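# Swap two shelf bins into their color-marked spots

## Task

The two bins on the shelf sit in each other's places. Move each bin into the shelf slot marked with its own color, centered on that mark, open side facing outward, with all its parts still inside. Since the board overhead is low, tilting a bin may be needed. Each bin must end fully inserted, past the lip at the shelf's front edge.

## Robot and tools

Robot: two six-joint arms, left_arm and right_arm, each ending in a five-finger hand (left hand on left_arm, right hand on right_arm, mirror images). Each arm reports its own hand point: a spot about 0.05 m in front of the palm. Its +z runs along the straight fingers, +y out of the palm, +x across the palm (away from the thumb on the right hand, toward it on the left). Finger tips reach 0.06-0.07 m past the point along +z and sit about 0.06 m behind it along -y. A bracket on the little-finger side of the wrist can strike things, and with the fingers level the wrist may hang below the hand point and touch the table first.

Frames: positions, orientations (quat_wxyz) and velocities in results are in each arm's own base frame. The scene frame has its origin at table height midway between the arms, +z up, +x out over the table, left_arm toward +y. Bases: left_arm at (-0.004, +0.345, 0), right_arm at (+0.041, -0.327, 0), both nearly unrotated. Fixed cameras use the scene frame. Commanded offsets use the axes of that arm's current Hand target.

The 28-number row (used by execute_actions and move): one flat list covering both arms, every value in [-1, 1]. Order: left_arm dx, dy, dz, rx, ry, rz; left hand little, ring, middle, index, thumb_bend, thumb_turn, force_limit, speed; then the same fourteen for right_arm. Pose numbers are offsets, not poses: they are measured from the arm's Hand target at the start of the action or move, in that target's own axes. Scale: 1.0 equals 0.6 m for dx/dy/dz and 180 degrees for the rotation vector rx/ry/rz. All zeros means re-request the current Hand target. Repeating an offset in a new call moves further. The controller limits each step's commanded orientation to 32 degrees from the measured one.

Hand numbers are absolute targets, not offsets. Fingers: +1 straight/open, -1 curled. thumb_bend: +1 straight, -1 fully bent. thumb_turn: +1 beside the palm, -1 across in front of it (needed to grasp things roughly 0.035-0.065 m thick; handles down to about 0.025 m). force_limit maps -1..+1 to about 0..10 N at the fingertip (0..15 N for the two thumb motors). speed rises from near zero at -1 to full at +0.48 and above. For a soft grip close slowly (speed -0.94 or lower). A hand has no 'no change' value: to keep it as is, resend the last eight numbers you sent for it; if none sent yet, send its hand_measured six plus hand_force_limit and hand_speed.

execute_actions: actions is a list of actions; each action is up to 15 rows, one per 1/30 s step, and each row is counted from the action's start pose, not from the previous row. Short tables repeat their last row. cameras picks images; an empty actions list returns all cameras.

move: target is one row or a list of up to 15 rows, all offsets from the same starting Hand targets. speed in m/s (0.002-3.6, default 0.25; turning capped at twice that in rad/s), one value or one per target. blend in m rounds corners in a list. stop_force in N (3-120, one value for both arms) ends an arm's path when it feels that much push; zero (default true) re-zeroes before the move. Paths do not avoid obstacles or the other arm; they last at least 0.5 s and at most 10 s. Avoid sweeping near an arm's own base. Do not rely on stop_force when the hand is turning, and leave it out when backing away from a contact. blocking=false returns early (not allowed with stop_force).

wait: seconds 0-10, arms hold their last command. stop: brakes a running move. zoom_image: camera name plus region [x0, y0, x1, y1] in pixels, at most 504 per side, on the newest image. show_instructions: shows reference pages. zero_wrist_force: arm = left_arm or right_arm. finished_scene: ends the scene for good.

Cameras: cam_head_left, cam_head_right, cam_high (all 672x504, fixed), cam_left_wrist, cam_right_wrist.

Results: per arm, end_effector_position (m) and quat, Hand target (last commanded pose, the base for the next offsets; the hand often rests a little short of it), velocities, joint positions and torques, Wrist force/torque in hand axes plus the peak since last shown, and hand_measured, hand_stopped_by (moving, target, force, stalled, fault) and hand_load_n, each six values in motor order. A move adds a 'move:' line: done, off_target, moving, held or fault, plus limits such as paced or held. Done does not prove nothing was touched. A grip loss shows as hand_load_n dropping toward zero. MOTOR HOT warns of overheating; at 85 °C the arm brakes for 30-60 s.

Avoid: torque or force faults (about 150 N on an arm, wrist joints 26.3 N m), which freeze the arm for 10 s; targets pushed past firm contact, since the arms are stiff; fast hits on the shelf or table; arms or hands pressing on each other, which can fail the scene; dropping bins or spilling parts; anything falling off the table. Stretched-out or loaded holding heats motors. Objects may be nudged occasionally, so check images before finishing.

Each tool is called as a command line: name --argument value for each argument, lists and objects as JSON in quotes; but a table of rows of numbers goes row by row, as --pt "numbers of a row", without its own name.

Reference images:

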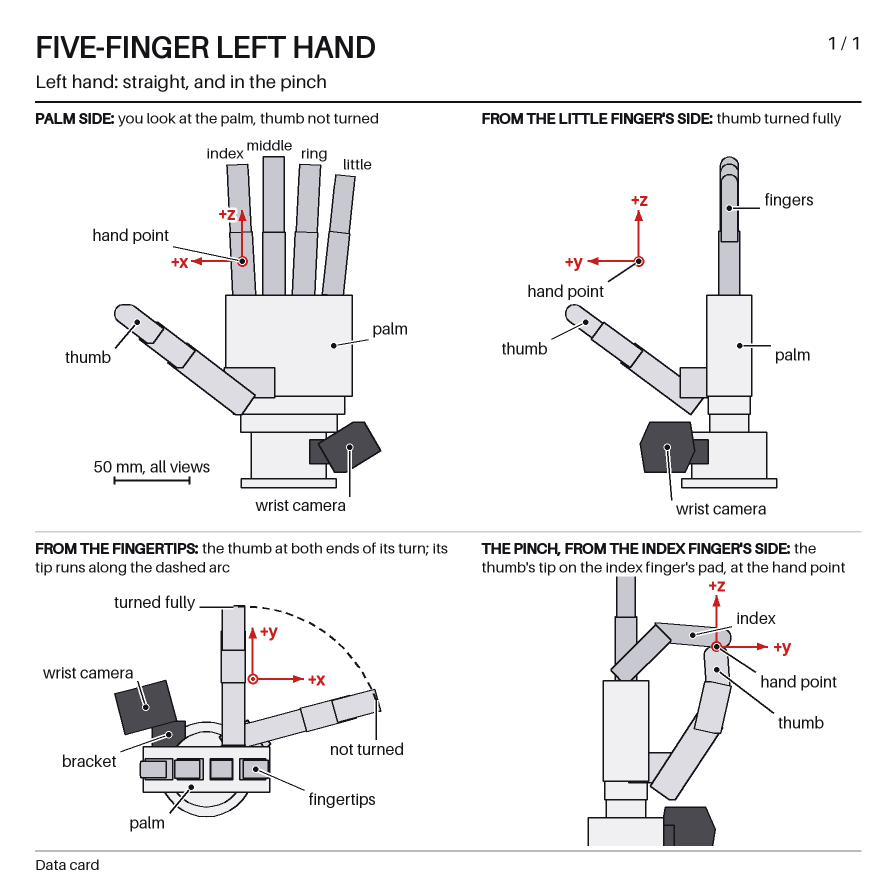

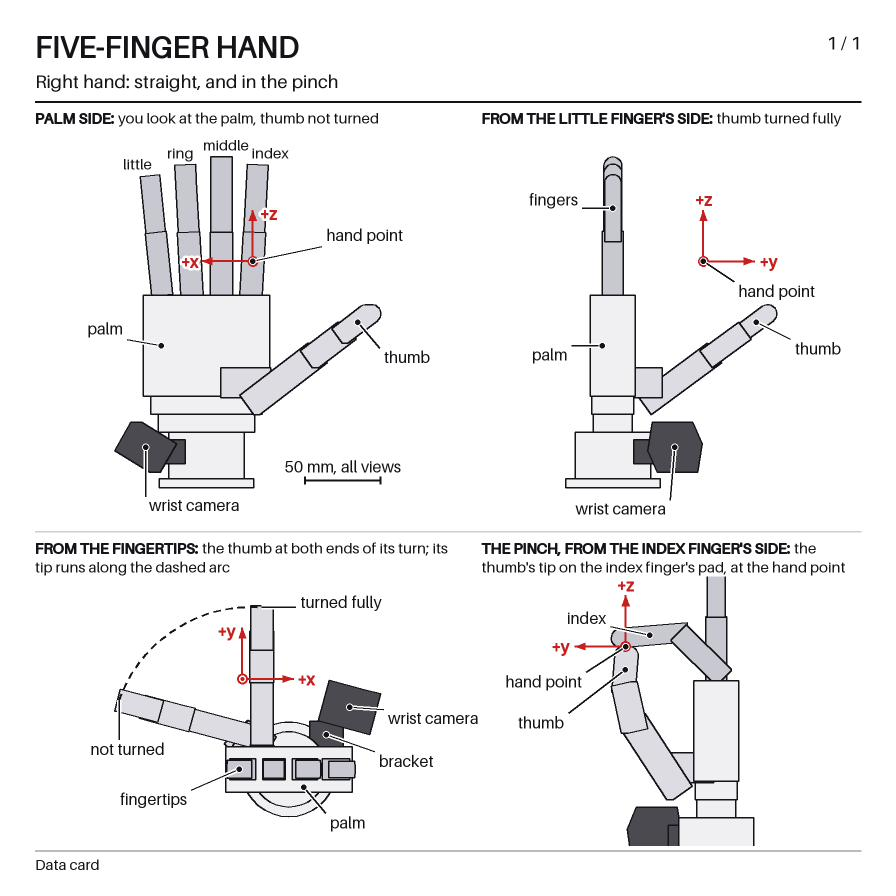

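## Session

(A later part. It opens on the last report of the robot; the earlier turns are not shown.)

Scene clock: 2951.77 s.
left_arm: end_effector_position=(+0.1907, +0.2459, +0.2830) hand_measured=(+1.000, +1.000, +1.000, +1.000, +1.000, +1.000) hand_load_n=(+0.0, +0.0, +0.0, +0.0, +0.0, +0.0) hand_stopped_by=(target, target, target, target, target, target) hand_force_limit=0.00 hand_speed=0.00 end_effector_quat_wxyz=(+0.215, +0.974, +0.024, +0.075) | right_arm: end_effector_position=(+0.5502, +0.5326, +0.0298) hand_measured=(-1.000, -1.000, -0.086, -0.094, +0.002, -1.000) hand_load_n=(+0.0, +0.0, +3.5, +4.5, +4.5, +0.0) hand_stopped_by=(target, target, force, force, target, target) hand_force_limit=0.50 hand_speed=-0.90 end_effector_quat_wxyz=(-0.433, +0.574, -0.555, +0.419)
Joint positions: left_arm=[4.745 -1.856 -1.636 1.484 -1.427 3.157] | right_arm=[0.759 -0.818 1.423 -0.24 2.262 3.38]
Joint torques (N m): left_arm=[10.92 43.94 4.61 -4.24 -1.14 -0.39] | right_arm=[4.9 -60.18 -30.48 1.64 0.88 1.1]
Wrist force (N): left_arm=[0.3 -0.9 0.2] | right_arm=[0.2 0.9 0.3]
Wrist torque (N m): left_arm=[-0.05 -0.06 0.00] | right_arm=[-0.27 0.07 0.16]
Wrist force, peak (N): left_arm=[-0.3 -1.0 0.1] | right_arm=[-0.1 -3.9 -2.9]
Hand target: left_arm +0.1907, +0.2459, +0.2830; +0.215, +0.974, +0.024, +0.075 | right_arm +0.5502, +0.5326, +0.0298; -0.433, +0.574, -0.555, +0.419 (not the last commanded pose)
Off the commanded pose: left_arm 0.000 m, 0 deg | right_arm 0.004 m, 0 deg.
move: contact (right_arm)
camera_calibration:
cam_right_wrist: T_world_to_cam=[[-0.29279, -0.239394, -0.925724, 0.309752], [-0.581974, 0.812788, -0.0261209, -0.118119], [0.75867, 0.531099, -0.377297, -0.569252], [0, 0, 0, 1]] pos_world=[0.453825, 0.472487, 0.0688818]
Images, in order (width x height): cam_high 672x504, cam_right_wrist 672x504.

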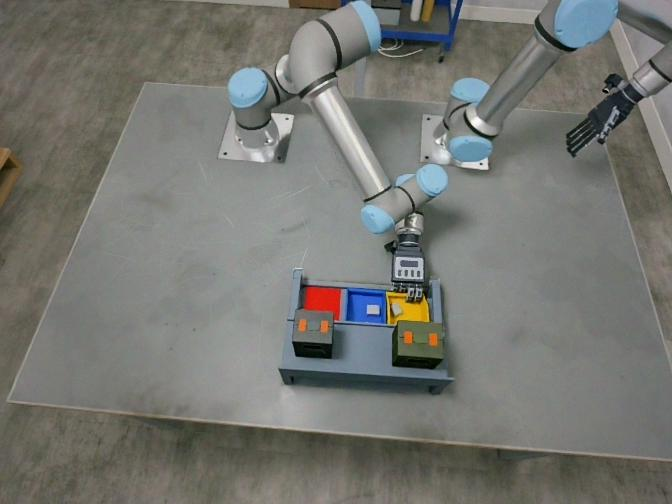

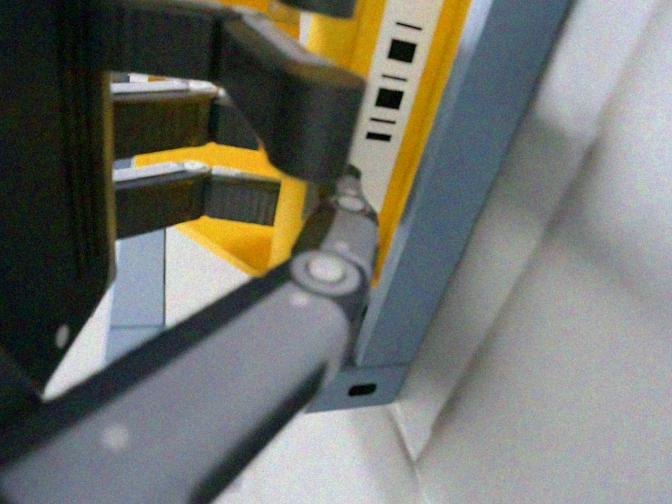

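move --target '[0,0,0,0,0,0,1,1,1,1,1,1,0,0, 0,0,0,0,0,0,-1,-1,0.25,0.25,0.1,-1,0.5,-0.6]'

move --pt "0 0 0 0 0 0 1 1 1 1 1 1 0 0 0 0.0023 -0.008 0 0 0 -1 -1 0.25 0.25 0.1 -1 0.5 -0.6" --pt "0 0 0 0 0 0 1 1 1 1 1 1 0 0 0 -0.1579 -0.054 0 0 0 -1 -1 0.25 0.25 0.1 -1 0.5 -0.6" --speed '[0.03,0.1]' --cameras '["all"]'

Scene clock: 2962.83 s.
left_arm: end_effector_position=(+0.1907, +0.2459, +0.2830) hand_measured=(+1.000, +1.000, +1.000, +1.000, +1.000, +1.000) hand_load_n=(+0.0, +0.0, +0.0, +0.0, +0.0, +0.0) hand_stopped_by=(target, target, target, target, target, target) hand_force_limit=0.00 hand_speed=0.00 end_effector_quat_wxyz=(+0.215, +0.974, +0.024, +0.075) | right_arm: end_effector_position=(+0.5502, +0.5326, +0.0298) hand_measured=(-1.000, -1.000, +0.250, +0.250, +0.100, -1.000) hand_load_n=(+0.0, +0.0, +0.0, +0.0, +0.0, +0.0) hand_stopped_by=(target, target, target, target, target, target) hand_force_limit=0.50 hand_speed=-0.60 end_effector_quat_wxyz=(-0.433, +0.574, -0.555, +0.419)
Joint positions: left_arm=[4.745 -1.856 -1.636 1.484 -1.427 3.157] | right_arm=[0.759 -0.818 1.422 -0.24 2.262 3.38]
Joint torques (N m): left_arm=[11.59 44.46 5.2 -4.12 -1.08 -0.5] | right_arm=[-2.8 -54.32 -25.67 1.05 -1.03 1.11]
Wrist force (N): left_arm=[-0.1 -0.9 0.2] | right_arm=[-0.2 -0.3 0.1]
Wrist torque (N m): left_arm=[-0.04 0.01 -0.03] | right_arm=[-0.21 0.10 0.11]
Wrist force, peak (N): left_arm=[-0.1 -1.2 0.0] | right_arm=[0.0 2.5 0.5]
Hand target: left_arm +0.1907, +0.2459, +0.2830; +0.215, +0.974, +0.024, +0.075 | right_arm +0.5502, +0.5326, +0.0298; -0.433, +0.574, -0.555, +0.419
Off the commanded pose: left_arm 0.000 m, 0 deg | right_arm 0.000 m, 0 deg.
move: done

Scene clock: 2964.83 s.
left_arm: end_effector_position=(+0.1907, +0.2459, +0.2830) hand_measured=(+1.000, +1.000, +1.000, +1.000, +1.000, +1.000) hand_load_n=(+0.0, +0.0, +0.0, +0.0, -0.5, +0.5) hand_stopped_by=(target, target, target, target, target, target) hand_force_limit=0.00 hand_speed=0.00 end_effector_quat_wxyz=(+0.215, +0.974, +0.024, +0.075) | right_arm: end_effector_position=(+0.5452, +0.5326, +0.1298) hand_measured=(-1.000, -1.000, +0.250, +0.250, +0.100, -1.000) hand_load_n=(+0.0, +0.0, +0.0, +0.0, +0.0, +0.0) hand_stopped_by=(target, target, target, target, target, target) hand_force_limit=0.50 hand_speed=-0.60 end_effector_quat_wxyz=(-0.433, +0.574, -0.555, +0.419)
Joint positions: left_arm=[4.745 -1.856 -1.636 1.484 -1.427 3.157] | right_arm=[0.765 -0.94 1.349 -0.043 2.268 3.382]
Joint torques (N m): left_arm=[11.52 43.46 5.57 -4.29 -1.14 -0.62] | right_arm=[8.54 -48.65 -9.31 -1.41 1.69 1.57]
Wrist force (N): left_arm=[-0.1 -1.2 0.0] | right_arm=[0.2 -0.3 -0.2]
Wrist torque (N m): left_arm=[-0.08 0.00 -0.02] | right_arm=[-0.18 0.02 -0.01]
Wrist force, peak (N): left_arm=[-0.1 -1.2 0.0] | right_arm=[0.1 -1.1 -0.4]
Hand target: left_arm +0.1907, +0.2459, +0.2830; +0.215, +0.974, +0.024, +0.075 | right_arm +0.5451, +0.5325, +0.1298; -0.433, +0.574, -0.555, +0.419
Off the commanded pose: left_arm 0.000 m, 0 deg | right_arm 0.000 m, 0 deg.
move: done
camera_calibration:
cam_left_wrist: T_world_to_cam=[[0.263244, 0.888164, -0.376652, -0.161866], [0.717933, 0.0804405, 0.691449, -0.355104], [0.644419, -0.45243, -0.616467, 0.274409], [0, 0, 0, 1]] pos_world=[0.120717, 0.296479, 0.353733]
cam_right_wrist: T_world_to_cam=[[-0.292632, -0.239282, -0.925803, 0.40072], [-0.582031, 0.812748, -0.0260912, -0.118434], [0.758687, 0.531211, -0.377106, -0.527746], [0, 0, 0, 1]] pos_world=[0.448725, 0.472487, 0.168881]

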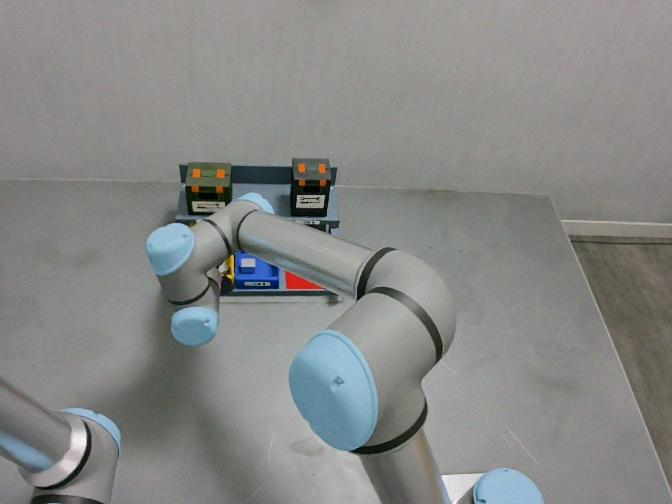

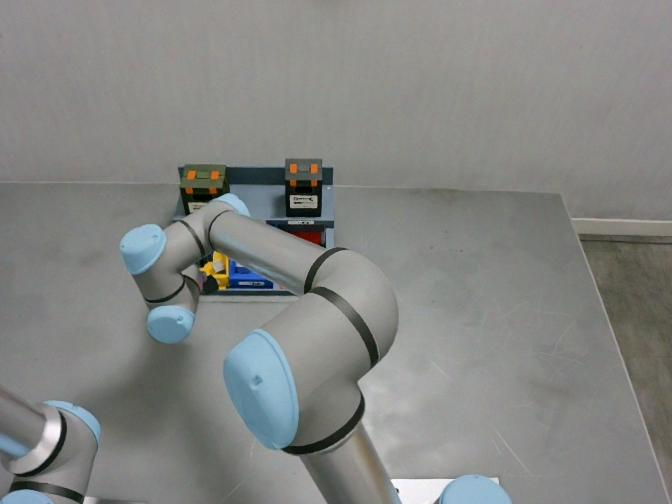

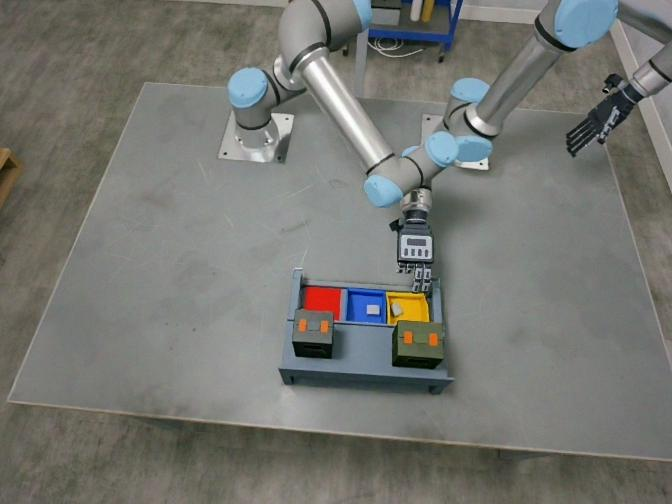

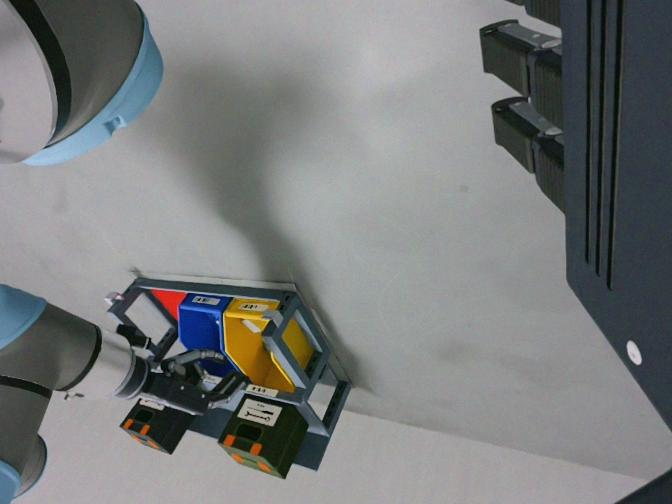

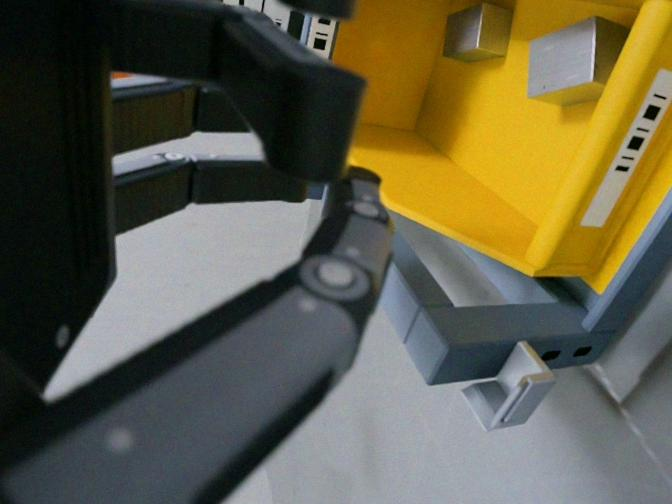

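move --pt "0 0 0 0 0 0 1 1 1 1 1 1 0 0 0 -0.1924 -0.055 0 0 0 -1 -1 0.25 0.25 0.1 -1 0.5 -0.6" --pt "0 0 0 0 0 0 1 1 1 1 1 1 0 0 0.4097 -0.1593 -0.3515 0 0 0 1 1 1 1 1 1 0.5 0" --speed '[0.2,0.3]' --cameras '["all"]'

zoom_image --camera "cam_high" --region '[260, 250, 470, 410]'

zoom_image --camera "cam_head_left" --region '[160, 150, 360, 310]'

zoom_image --camera "cam_head_right" --region '[150, 150, 350, 310]'

Scene clock: 2986.90 s.
left_arm: end_effector_position=(+0.1907, +0.2459, +0.2830) hand_measured=(+1.000, +1.000, +1.000, +1.000, +1.000, +1.000) hand_load_n=(+0.0, +0.0, +0.0, +0.0, +0.0, +0.0) hand_stopped_by=(target, target, target, target, target, target) hand_force_limit=0.00 hand_speed=0.00 end_effector_quat_wxyz=(+0.215, +0.974, +0.024, +0.075) | right_arm: end_effector_position=(+0.3771, +0.2810, +0.2799) hand_measured=(+1.000, +1.000, +1.000, +1.000, +1.000, +1.000) hand_load_n=(+0.0, +0.0, +0.0, +0.0, +0.0, -0.5) hand_stopped_by=(target, target, target, target, target, target) hand_force_limit=0.50 hand_speed=0.00 end_effector_quat_wxyz=(-0.433, +0.574, -0.555, +0.419)
Joint positions: left_arm=[4.745 -1.856 -1.636 1.484 -1.427 3.157] | right_arm=[0.523 -1.807 1.998 0.123 2.039 3.286]
Joint torques (N m): left_arm=[11.43 43.55 5.75 -4.23 -1.15 -0.92] | right_arm=[-4.59 -18.29 -12.13 0.13 -0.72 -0.85]
Wrist force (N): left_arm=[0.0 -0.8 0.2] | right_arm=[0.5 0.2 -0.6]
Wrist torque (N m): left_arm=[-0.02 -0.02 -0.03] | right_arm=[-0.08 0.01 -0.01]
Wrist force, peak (N): left_arm=[0.2 -1.3 0.1] | right_arm=[2.1 0.7 -1.8]
Hand target: left_arm +0.1907, +0.2459, +0.2830; +0.215, +0.974, +0.024, +0.075 | right_arm +0.3771, +0.2810, +0.2799; -0.433, +0.574, -0.555, +0.419
Off the commanded pose: left_arm 0.000 m, 0 deg | right_arm 0.000 m, 0 deg.
move: done
camera_calibration:
cam_left_wrist: T_world_to_cam=[[0.263244, 0.888164, -0.376652, -0.161866], [0.717933, 0.0804405, 0.691449, -0.355104], [0.644419, -0.45243, -0.616467, 0.274409], [0, 0, 0, 1]] pos_world=[0.120717, 0.296479, 0.353733]
cam_right_wrist: T_world_to_cam=[[-0.29272, -0.239345, -0.925759, 0.430342], [-0.581972, 0.812789, -0.0261212, -0.00782869], [0.758699, 0.531119, -0.377211, -0.20998], [0, 0, 0, 1]] pos_world=[0.280725, 0.220887, 0.318981]

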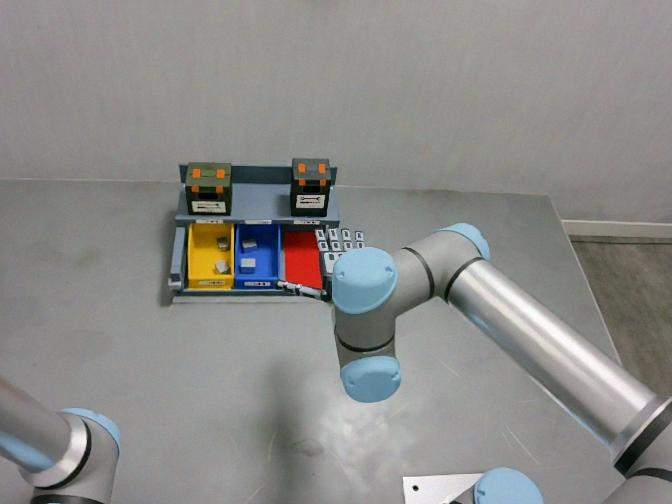

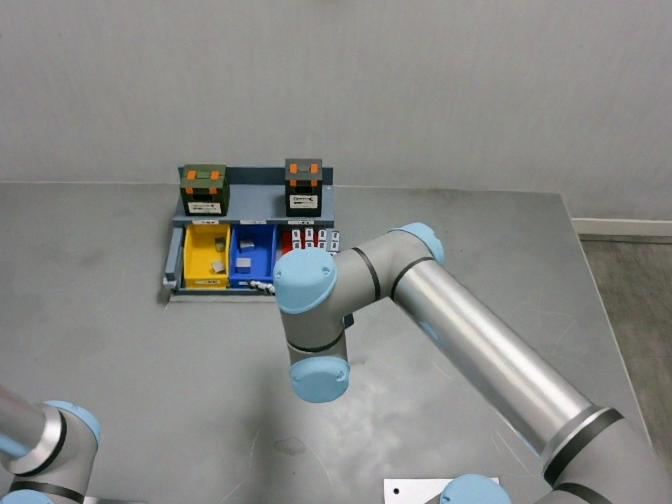

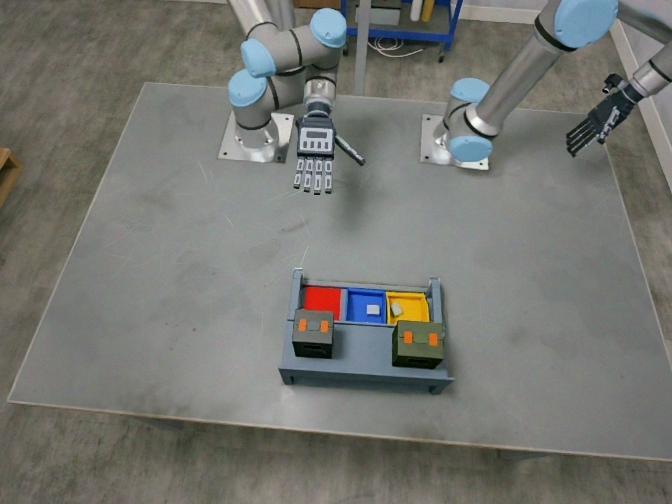

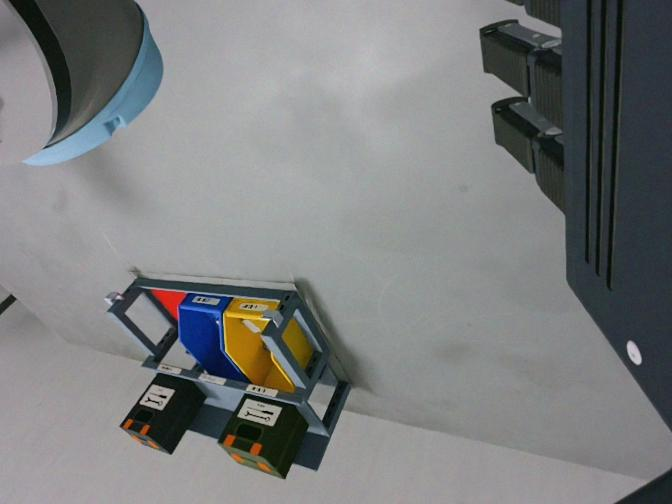

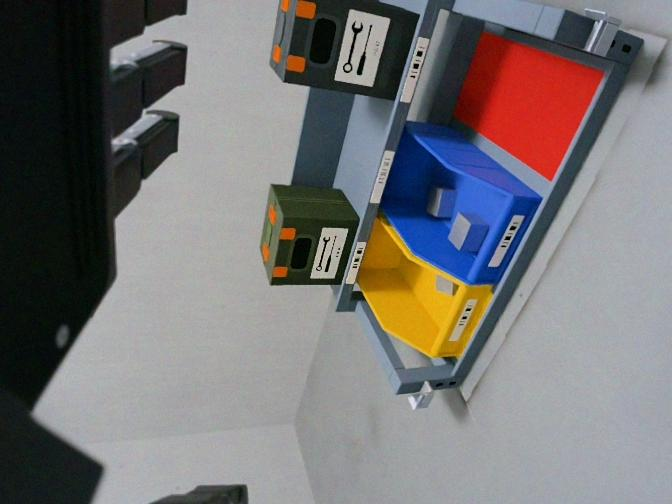

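Scaled by 2.400 from the camera's 672x504 image, which has a finer 960x720 frame.

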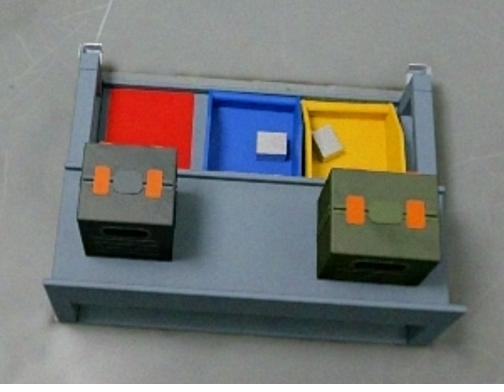

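Scaled by 2.520 from the camera's 672x504 image, which has a finer 960x720 frame.

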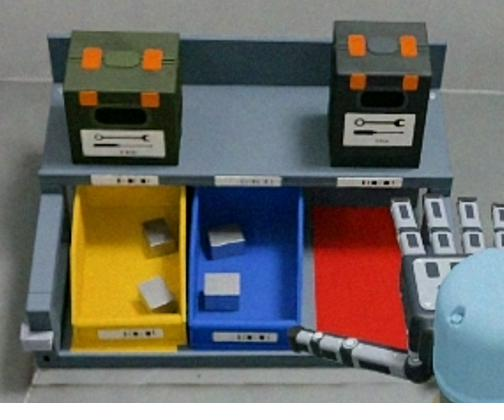

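Scaled by 2.520 from the camera's 672x504 image, which has a finer 960x720 frame.

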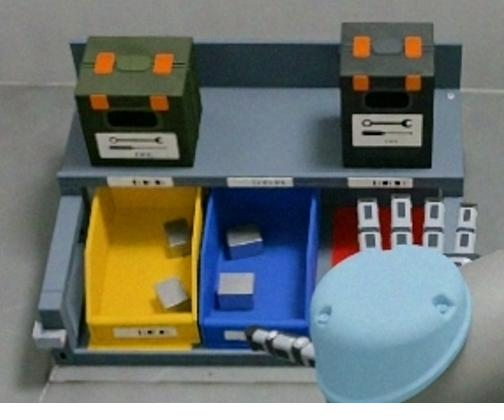

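move --pt "0 0 0 0 0 0 1 1 1 1 1 1 0 0 0.4138 0.0353 -0.1223 0 0 0 1 1 1 1 1 1 0.5 0" --pt "0.378 0.7 0.355 0.1732 -0.0378 -0.1431 1 1 1 1 1 1 0 0 0.4138 0.0353 -0.1223 0 0 0 1 1 1 1 1 1 0.5 0" --speed 0.3 --cameras '["cam_left_wrist","cam_head_left","cam_high"]'

zoom_image --camera "cam_left_wrist" --region '[150, 220, 470, 430]'

Scene clock: 3039.67 s.
left_arm: end_effector_position=(+0.4543, -0.2051, +0.2998) hand_measured=(+1.000, +1.000, +1.000, +1.000, +1.000, +1.000) hand_load_n=(+0.0, +0.0, +0.0, +0.0, +0.0, +0.0) hand_stopped_by=(target, target, target, target, target, target) hand_force_limit=0.00 hand_speed=0.00 end_effector_quat_wxyz=(-0.040, +0.968, +0.244, -0.040) | right_arm: end_effector_position=(+0.3109, +0.0295, +0.2800) hand_measured=(+1.000, +1.000, +1.000, +1.000, +1.000, +1.000) hand_load_n=(+0.0, +0.0, +0.0, +0.0, +0.0, +0.0) hand_stopped_by=(target, target, target, target, target, target) hand_force_limit=0.50 hand_speed=0.00 end_effector_quat_wxyz=(-0.442, +0.636, -0.550, +0.312)
Joint positions: left_arm=[3.03 -1.927 -1.253 1.506 -1.618 0.962] | right_arm=[-1.994 -2.438 2.65 2.295 0.773 0.583]
Joint torques (N m): left_arm=[-10.58 19.63 31.91 -4 0.94 -1.73] | right_arm=[-0.64 14.44 -9.01 3.93 0.13 -0.96]
Wrist force (N): left_arm=[0.3 -0.4 0.5] | right_arm=[0.7 0.0 0.0]
Wrist torque (N m): left_arm=[-0.07 -0.04 0.02] | right_arm=[-0.14 -0.07 0.09]
Wrist force, peak (N): left_arm=[-1.0 -3.4 -0.5] | right_arm=[1.6 -0.1 -0.8]
Hand target: left_arm +0.4543, -0.2052, +0.2998; -0.040, +0.968, +0.244, -0.040 | right_arm +0.3092, +0.0303, +0.2800; -0.433, +0.574, -0.555, +0.419
Off the commanded pose: left_arm 0.000 m, 0 deg | right_arm 0.002 m, 14 deg.
move: off_target (right_arm)
camera_calibration:
cam_left_wrist: T_world_to_cam=[[-0.207378, 0.975994, 0.066562, 0.274578], [0.87005, 0.152905, 0.468651, -0.507065], [0.447223, 0.1551, -0.880872, 0.204368], [0, 0, 0, 1]] pos_world=[0.406714, -0.222151, 0.399382]
Images, in order (width x height): cam_head_left 672x504, cam_high 672x504, cam_left_wrist 672x504.

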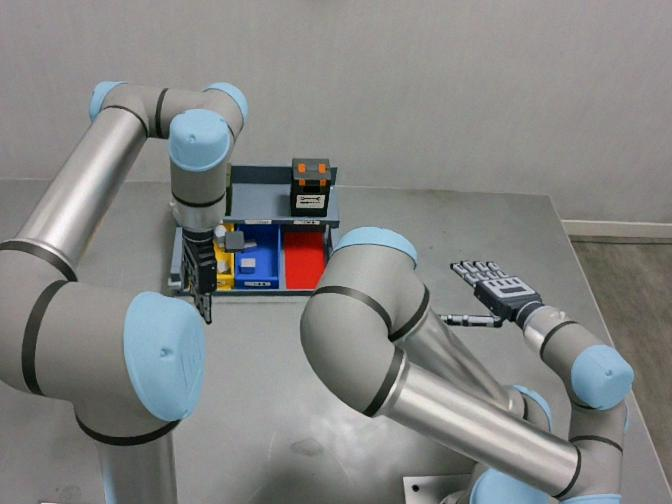

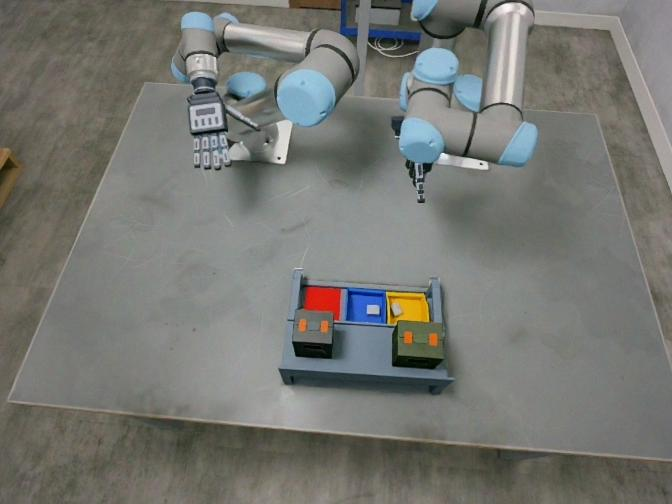

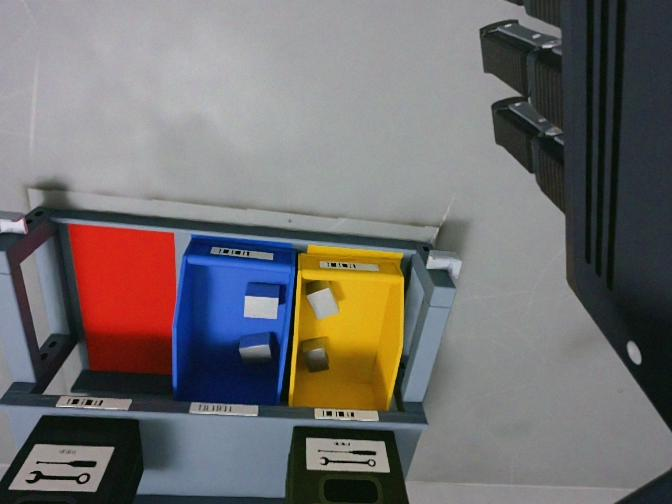

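Scaled by 1.575 from the camera's 672x504 image, which has a finer 960x720 frame.

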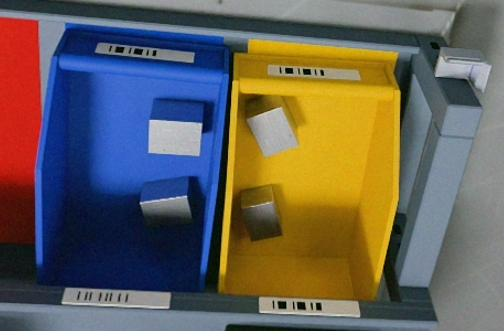

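zoom_image --camera "cam_left_wrist" --region '[160, 225, 300, 335]'

zoom_image --camera "cam_left_wrist" --region '[280, 225, 420, 335]'

zoom_image --camera "cam_left_wrist" --region '[160, 335, 300, 425]'

zoom_image --camera "cam_left_wrist" --region '[280, 335, 420, 425]'

Scaled by 3.600 from the camera's 672x504 image, which has a finer 960x720 frame.

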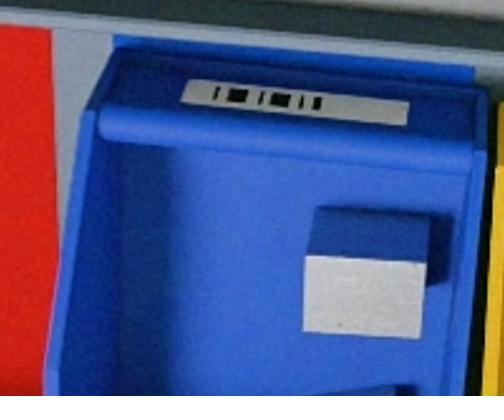

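Scaled by 3.600 from the camera's 672x504 image, which has a finer 960x720 frame.

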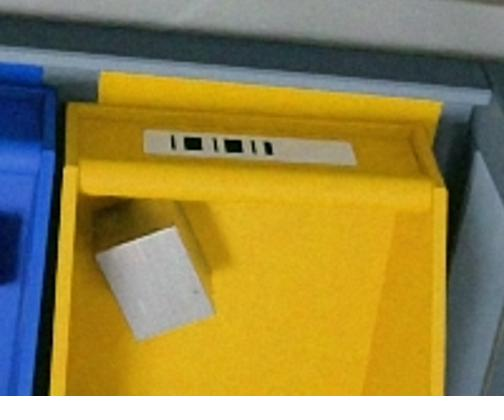

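Scaled by 3.600 from the camera's 672x504 image, which has a finer 960x720 frame.

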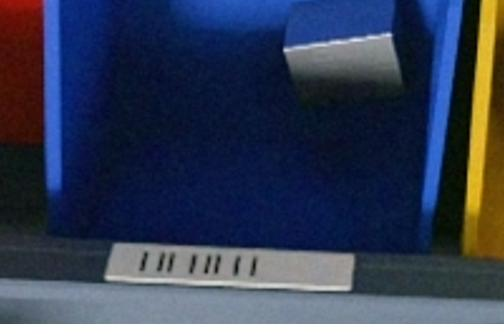

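Scaled by 3.600 from the camera's 672x504 image, which has a finer 960x720 frame.

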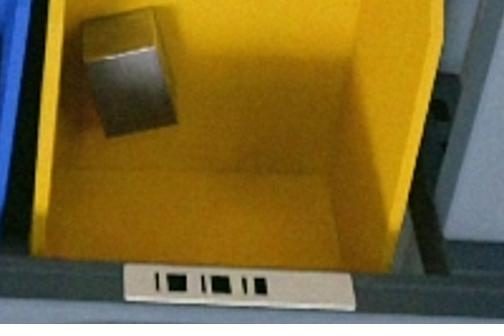

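move --target '[-0.0267,-0.8613,0.1142,0,0,0,1,1,1,1,1,1,0,0, 0,0,0,0,0,0,1,1,1,1,1,1,0.5,0]' --speed 0.3

move --target '[0,0,0,0,0,0,1,1,1,1,1,1,0,0, 0.257,-0.1078,0.2573,0,0,0,1,1,1,1,1,1,0.5,0]' --speed 0.2 --cameras '["cam_high","cam_head_left"]'

Scene clock: 3132.07 s.
left_arm: end_effector_position=(+0.1908, +0.2446, +0.2831) hand_measured=(+1.000, +1.000, +1.000, +1.000, +1.000, +1.000) hand_load_n=(+0.0, +0.0, +0.0, +0.0, +0.0, -0.5) hand_stopped_by=(target, target, target, target, target, target) hand_force_limit=0.00 hand_speed=0.00 end_effector_quat_wxyz=(-0.040, +0.968, +0.244, -0.040) end_effector_velocity=(+0.000, +0.000, +0.000) end_effector_angular_velocity=(-0.001, -0.001, -0.005) | right_arm: end_effector_position=(+0.3109, +0.0295, +0.2800) hand_measured=(+1.000, +1.000, +1.000, +1.000, +1.000, +1.000) hand_load_n=(+0.0, +0.0, +0.0, +0.0, +0.0, +0.0) hand_stopped_by=(target, target, target, target, target, target) hand_force_limit=0.50 hand_speed=0.00 end_effector_quat_wxyz=(-0.442, +0.636, -0.550, +0.312)
Joint positions: left_arm=[4.616 -1.552 -1.7 1.73 -1.673 2.553] | right_arm=[-1.994 -2.438 2.65 2.295 0.773 0.583]
Joint velocities: left_arm=[-0.001 0 0 0 0.001 0.005] | right_arm=[within noise]
Joint torques (N m): left_arm=[11.14 16.12 12.84 -3.18 -1.53 1.83] | right_arm=[5.76 21.93 -30.11 1.51 -2.22 0.95]
Wrist force (N): left_arm=[0.0 -0.2 0.3] | right_arm=[0.8 -0.2 0.1]
Wrist torque (N m): left_arm=[-0.04 -0.01 0.03] | right_arm=[-0.17 -0.09 0.08]
Wrist force, peak (N): left_arm=[0.0 -2.9 0.5] | right_arm=[0.8 -0.5 -0.1]
Hand target: left_arm +0.1908, +0.2446, +0.2831; -0.040, +0.968, +0.244, -0.040 | right_arm +0.3109, +0.0295, +0.2800; -0.442, +0.636, -0.550, +0.312 (not the last commanded pose)
Off the commanded pose: left_arm 0.000 m, 0 deg | right_arm 0.002 m, 14 deg.
move: off_target (right_arm)

Scene clock: 3133.03 s.
left_arm: end_effector_position=(+0.1908, +0.2446, +0.2831) hand_measured=(+1.000, +1.000, +1.000, +1.000, +1.000, +1.000) hand_load_n=(+0.0, +0.0, +0.0, +0.0, +0.0, +0.0) hand_stopped_by=(target, target, target, target, target, target) hand_force_limit=0.00 hand_speed=0.00 end_effector_quat_wxyz=(-0.040, +0.968, +0.244, -0.040) | right_arm: end_effector_position=(+0.3704, -0.0154, +0.2711) hand_measured=(+1.000, +1.000, +1.000, +1.000, +1.000, +1.000) hand_load_n=(+0.0, +0.0, -0.5, +0.0, +0.0, -0.5) hand_stopped_by=(target, target, target, target, target, target) hand_force_limit=0.50 hand_speed=0.00 end_effector_quat_wxyz=(-0.416, +0.536, -0.567, +0.468)
Joint positions: left_arm=[4.616 -1.552 -1.7 1.73 -1.673 2.554] | right_arm=[-2.053 -2.684 2.816 2.488 0.449 0.447]
Joint torques (N m): left_arm=[11.38 5.67 20.82 -0.69 -1.52 1.86] | right_arm=[9.16 29.33 -31.52 -0.27 -2.83 1.32]
Wrist force (N): left_arm=[0.2 -0.1 0.2] | right_arm=[0.2 -0.1 -0.4]
Wrist torque (N m): left_arm=[-0.02 -0.04 0.03] | right_arm=[-0.15 0.01 0.03]
Wrist force, peak (N): left_arm=[0.2 -0.6 0.5] | right_arm=[-0.7 0.4 1.8]
Hand target: left_arm +0.1908, +0.2446, +0.2831; -0.040, +0.968, +0.244, -0.040 | right_arm +0.3704, -0.0154, +0.2711; -0.416, +0.536, -0.567, +0.468 (not the last commanded pose)
Off the commanded pose: left_arm 0.000 m, 0 deg | right_arm 0.153 m, 21 deg.
shoulder posture changed (right arm): the wrist came as close to joint 1's axis as it can, and the arm is now in the other of its two shoulder postures.
move: held (right_arm; a check stopped the path); limits=held
pose unreachable (right arm): on one or more control steps of this call, first in action 0 (counted from 0), this arm could not follow its commanded pose, so it was not sent that pose on those steps. It may still have moved: this result reports where it is.
cause: moving toward the commanded pose would bring two parts of the arm too close to each other (joints 3 (elbow) and 4 (wrist 1) lie between them).
Images, in order (width x height): cam_head_left 672x504, cam_high 672x504.

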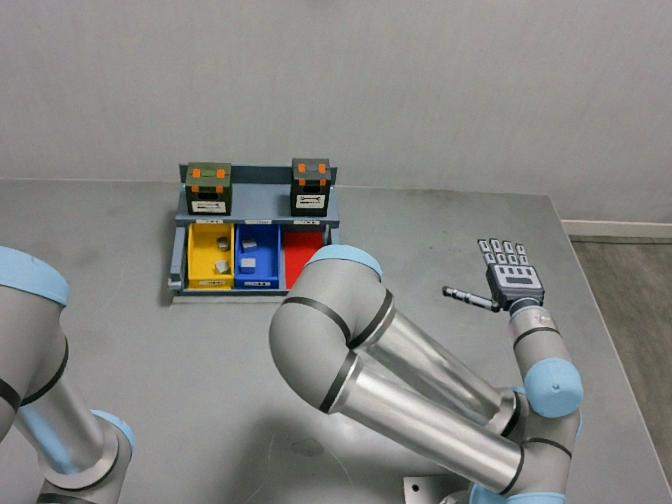

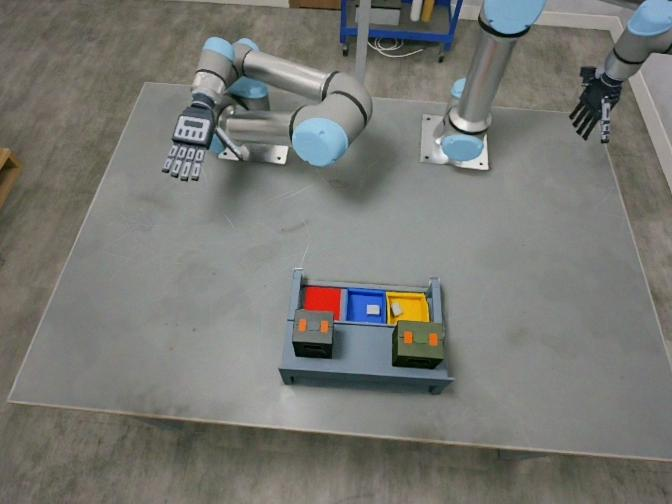

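move --target '[0,0,0,0,0,0,1,1,1,1,1,1,0,0, 0.3377,0.0405,-0.1347,0,0,0,1,1,1,1,1,1,0.5,0]' --speed 0.2 --cameras '["cam_high","cam_head_left"]'

Scene clock: 3182.03 s.
left_arm: end_effector_position=(+0.1908, +0.2446, +0.2831) hand_measured=(+1.000, +1.000, +1.000, +1.000, +1.000, +1.000) hand_load_n=(+0.0, +0.0, +0.0, +0.0, +0.0, +0.0) hand_stopped_by=(target, target, target, target, target, target) hand_force_limit=0.00 hand_speed=0.00 end_effector_quat_wxyz=(-0.040, +0.968, +0.244, -0.040) | right_arm: end_effector_position=(+0.2704, -0.2108, +0.2710) hand_measured=(+1.000, +1.000, +1.000, +1.000, +1.000, +1.000) hand_load_n=(+0.0, -0.5, +0.0, +0.0, +0.0, +0.0) hand_stopped_by=(target, target, target, target, target, target) hand_force_limit=0.50 hand_speed=0.00 end_effector_quat_wxyz=(-0.416, +0.536, -0.567, +0.468)
Joint positions: left_arm=[4.616 -1.552 -1.7 1.73 -1.673 2.554] | right_arm=[-2.042 -1.661 2.481 1.788 0.44 0.46]
Joint torques (N m): left_arm=[11.11 4.91 29.95 -0.49 -1.21 1.59] | right_arm=[6.86 -13.11 -24.89 3.81 0.82 1.34]
Wrist force (N): left_arm=[0.1 -0.2 0.2] | right_arm=[0.6 -0.4 -1.0]
Wrist torque (N m): left_arm=[-0.04 -0.01 0.02] | right_arm=[-0.13 -0.02 -0.03]
Wrist force, peak (N): left_arm=[0.2 -0.4 0.6] | right_arm=[3.5 0.6 -0.4]
Hand target: left_arm +0.1908, +0.2446, +0.2831; -0.040, +0.968, +0.244, -0.040 | right_arm +0.2704, -0.2108, +0.2710; -0.416, +0.536, -0.567, +0.468
Off the commanded pose: left_arm 0.000 m, 0 deg | right_arm 0.000 m, 0 deg.
shoulder posture changed (right arm): the wrist came as close to joint 1's axis as it can, and the arm is now in the other of its two shoulder postures.
move: done
Images, in order (width x height): cam_head_left 672x504, cam_high 672x504.

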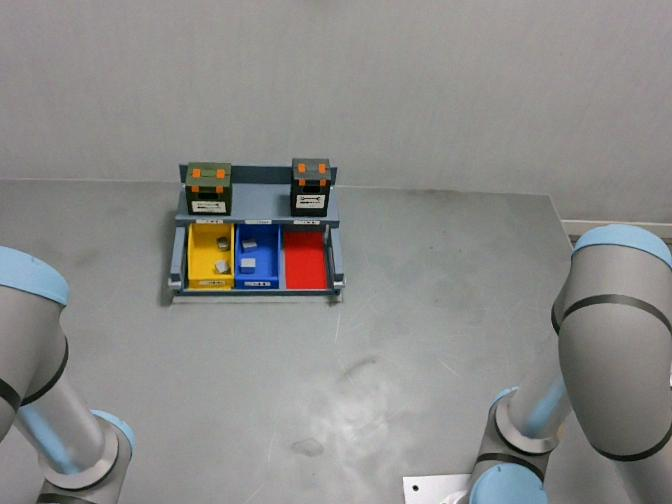

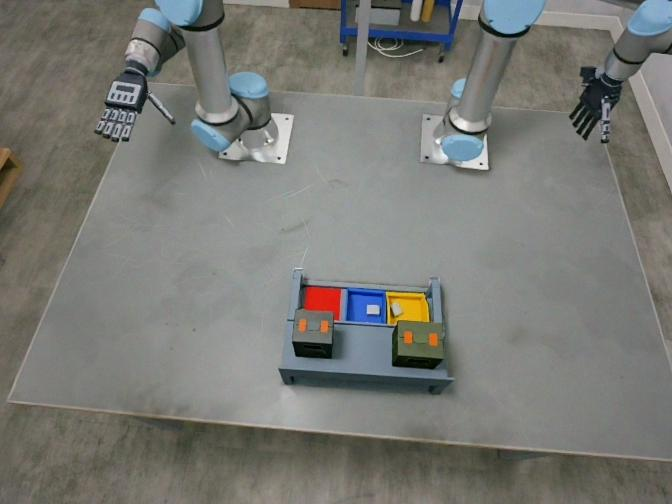

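move --target '[0,0,0,0,0,0,1,1,1,1,1,1,0,0, 0.1205,0.1808,-0.2582,-0.43,-0.0253,-0.0151,1,1,1,1,1,1,0.5,0]' --speed 0.3 --cameras '["cam_high"]'

Scene clock: 3212.63 s.
left_arm: end_effector_position=(+0.1908, +0.2446, +0.2831) hand_measured=(+1.000, +1.000, +1.000, +1.000, +1.000, +1.000) hand_load_n=(+0.0, +0.0, +0.0, +0.0, +0.0, +0.0) hand_stopped_by=(target, target, target, target, target, target) hand_force_limit=0.00 hand_speed=0.00 end_effector_quat_wxyz=(-0.040, +0.968, +0.244, -0.040) | right_arm: end_effector_position=(+0.0903, -0.2712, +0.2010) hand_measured=(+1.000, +1.000, +1.000, +1.000, +1.000, +1.000) hand_load_n=(+0.0, +0.0, +0.0, +0.0, +0.0, +0.0) hand_stopped_by=(target, target, target, target, target, target) hand_force_limit=0.50 hand_speed=0.00 end_effector_quat_wxyz=(+0.000, +0.707, -0.707, +0.000) end_effector_velocity=(-0.001, +0.000, +0.000) end_effector_angular_velocity=(+0.000, +0.006, +0.001)
Joint positions: left_arm=[4.616 -1.552 -1.7 1.73 -1.673 2.554] | right_arm=[-1.514 -1.474 1.824 1.221 1.571 1.627]
Joint velocities: left_arm=[within noise] | right_arm=[0.001 0 0.001 0 0.006 0]
Joint torques (N m): left_arm=[11.11 5.24 30.47 -0.42 -0.99 1.16] | right_arm=[3.4 -21.83 -6.61 4.73 1.09 -0.53]
Wrist force (N): left_arm=[0.0 -0.3 0.0] | right_arm=[0.0 -1.5 0.5]
Wrist torque (N m): left_arm=[-0.03 -0.01 0.02] | right_arm=[-0.23 -0.02 -0.03]
Wrist force, peak (N): left_arm=[0.0 -0.7 0.3] | right_arm=[0.0 -1.5 0.5]
Hand target: left_arm +0.1908, +0.2446, +0.2831; -0.040, +0.968, +0.244, -0.040 | right_arm +0.0903, -0.2711, +0.2010; +0.000, +0.707, -0.707, +0.000
Off the commanded pose: left_arm 0.000 m, 0 deg | right_arm 0.000 m, 0 deg.
move: done
Images, in order (width x height): cam_high 672x504.

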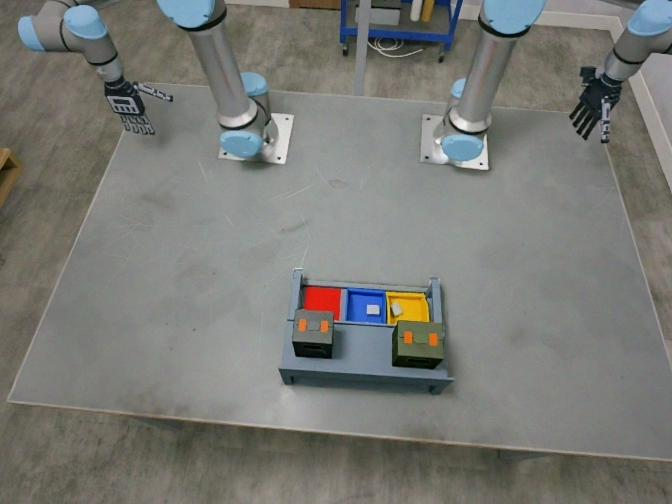

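move --pt "0 0 0 0 0 0 1 1 1 1 1 1 0 0 -0.2017 -0.35 -0.0317 0 0 0 1 1 1 1 1 1 0.5 0" --pt "0 0 0 0 0 0 1 1 1 1 1 1 0 0 -0.6183 -0.55 -0.0317 0 0 0 1 1 1 1 1 1 0.5 0" --speed 0.3 --blend 0.05

move --pt "0 0 0 0 0 0 1 1 1 1 1 1 0 0 -0.4167 -0.05 0 0.4112 -0.0067 -0.0092 1 1 1 1 1 1 0.5 0" --pt "0 0 0 0 0 0 1 1 1 1 1 1 0 0 -0.721 -0.2087 0.0833 0.4112 -0.0067 -0.0092 -1 -1 0.25 0.25 0.1 -1 0.5 0" --speed 0.3 --cameras '["cam_high","cam_right_wrist"]'

Scene clock: 3258.27 s.
left_arm: end_effector_position=(+0.1908, +0.2446, +0.2831) hand_measured=(+1.000, +1.000, +1.000, +1.000, +1.000, +1.000) hand_load_n=(+0.0, +0.0, +0.0, +0.0, +0.0, +0.0) hand_stopped_by=(target, target, target, target, target, target) hand_force_limit=0.00 hand_speed=0.00 end_effector_quat_wxyz=(-0.040, +0.968, +0.244, -0.040) | right_arm: end_effector_position=(+0.4199, +0.1001, +0.2196) hand_measured=(+1.000, +1.000, +1.000, +1.000, +1.000, +1.000) hand_load_n=(+0.0, +0.0, +0.0, +0.0, +0.0, +0.0) hand_stopped_by=(target, target, target, target, target, target) hand_force_limit=0.50 hand_speed=0.00 end_effector_quat_wxyz=(+0.000, +0.707, -0.707, +0.000)
Joint positions: left_arm=[4.616 -1.552 -1.7 1.73 -1.673 2.554] | right_arm=[-0.135 -1.129 1.326 1.374 1.571 3.006]
Joint torques (N m): left_arm=[10.32 4.97 30.58 -0.5 -0.9 0.85] | right_arm=[8.34 -32.64 -28.6 0.69 -1.36 1.12]
Wrist force (N): left_arm=[0.0 -0.3 0.5] | right_arm=[0.1 -0.9 0.2]
Wrist torque (N m): left_arm=[-0.06 0.01 0.02] | right_arm=[-0.16 -0.02 -0.03]
Wrist force, peak (N): left_arm=[0.4 -0.5 0.5] | right_arm=[-2.2 -1.9 0.3]
Hand target: left_arm +0.1908, +0.2446, +0.2831; -0.040, +0.968, +0.244, -0.040 | right_arm +0.4200, +0.1001, +0.2196; +0.000, +0.707, -0.707, +0.000
Off the commanded pose: left_arm 0.000 m, 0 deg | right_arm 0.000 m, 0 deg.
move: done

Scene clock: 3263.23 s.
left_arm: end_effector_position=(+0.1908, +0.2446, +0.2831) hand_measured=(+1.000, +1.000, +1.000, +1.000, +1.000, +1.000) hand_load_n=(+0.0, +0.0, +0.0, +0.0, +0.0, +0.0) hand_stopped_by=(target, target, target, target, target, target) hand_force_limit=0.00 hand_speed=0.00 end_effector_quat_wxyz=(-0.040, +0.968, +0.244, -0.040) | right_arm: end_effector_position=(+0.5449, +0.5328, +0.1693) hand_measured=(-1.000, -1.000, +0.250, +0.250, +0.100, -1.000) hand_load_n=(+0.0, +0.0, +0.0, +0.0, +0.0, +0.0) hand_stopped_by=(target, target, target, target, target, target) hand_force_limit=0.50 hand_speed=0.00 end_effector_quat_wxyz=(-0.432, +0.575, -0.555, +0.418)
Joint positions: left_arm=[4.616 -1.552 -1.7 1.73 -1.673 2.554] | right_arm=[0.766 -0.974 1.297 0.045 2.268 3.384]
Joint torques (N m): left_arm=[10.08 4.8 30.77 -0.53 -0.63 0.33] | right_arm=[-5.96 -40.66 -31.35 1.22 -0.11 -1.52]
Wrist force (N): left_arm=[0.1 -0.4 0.2] | right_arm=[0.1 0.0 -0.2]
Wrist torque (N m): left_arm=[-0.07 -0.01 0.03] | right_arm=[-0.12 0.03 -0.02]
Wrist force, peak (N): left_arm=[0.4 -0.7 0.2] | right_arm=[2.5 -0.4 -1.6]
Hand target: left_arm +0.1908, +0.2446, +0.2831; -0.040, +0.968, +0.244, -0.040 | right_arm +0.5449, +0.5328, +0.1693; -0.432, +0.575, -0.555, +0.418
Off the commanded pose: left_arm 0.000 m, 0 deg | right_arm 0.000 m, 0 deg.
move: done
camera_calibration:
cam_right_wrist: T_world_to_cam=[[-0.293707, -0.239337, -0.925448, 0.437809], [-0.581999, 0.81279, -0.0254946, -0.11784], [0.758297, 0.531122, -0.378016, -0.512357], [0, 0, 0, 1]] pos_world=[0.448523, 0.472687, 0.208486]
Images, in order (width x height): cam_high 672x504, cam_right_wrist 672x504.

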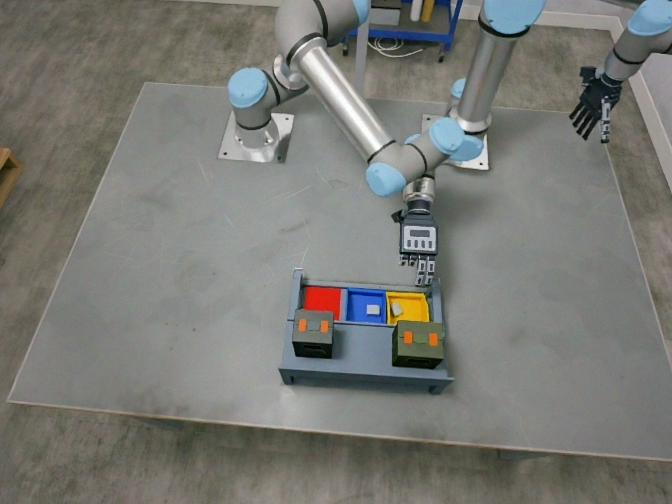

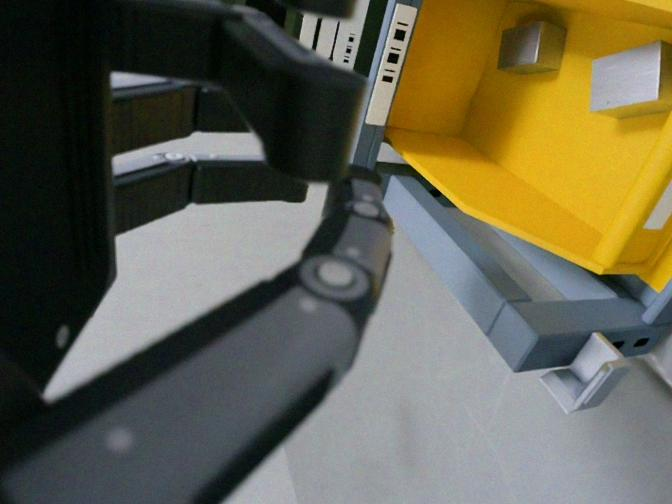

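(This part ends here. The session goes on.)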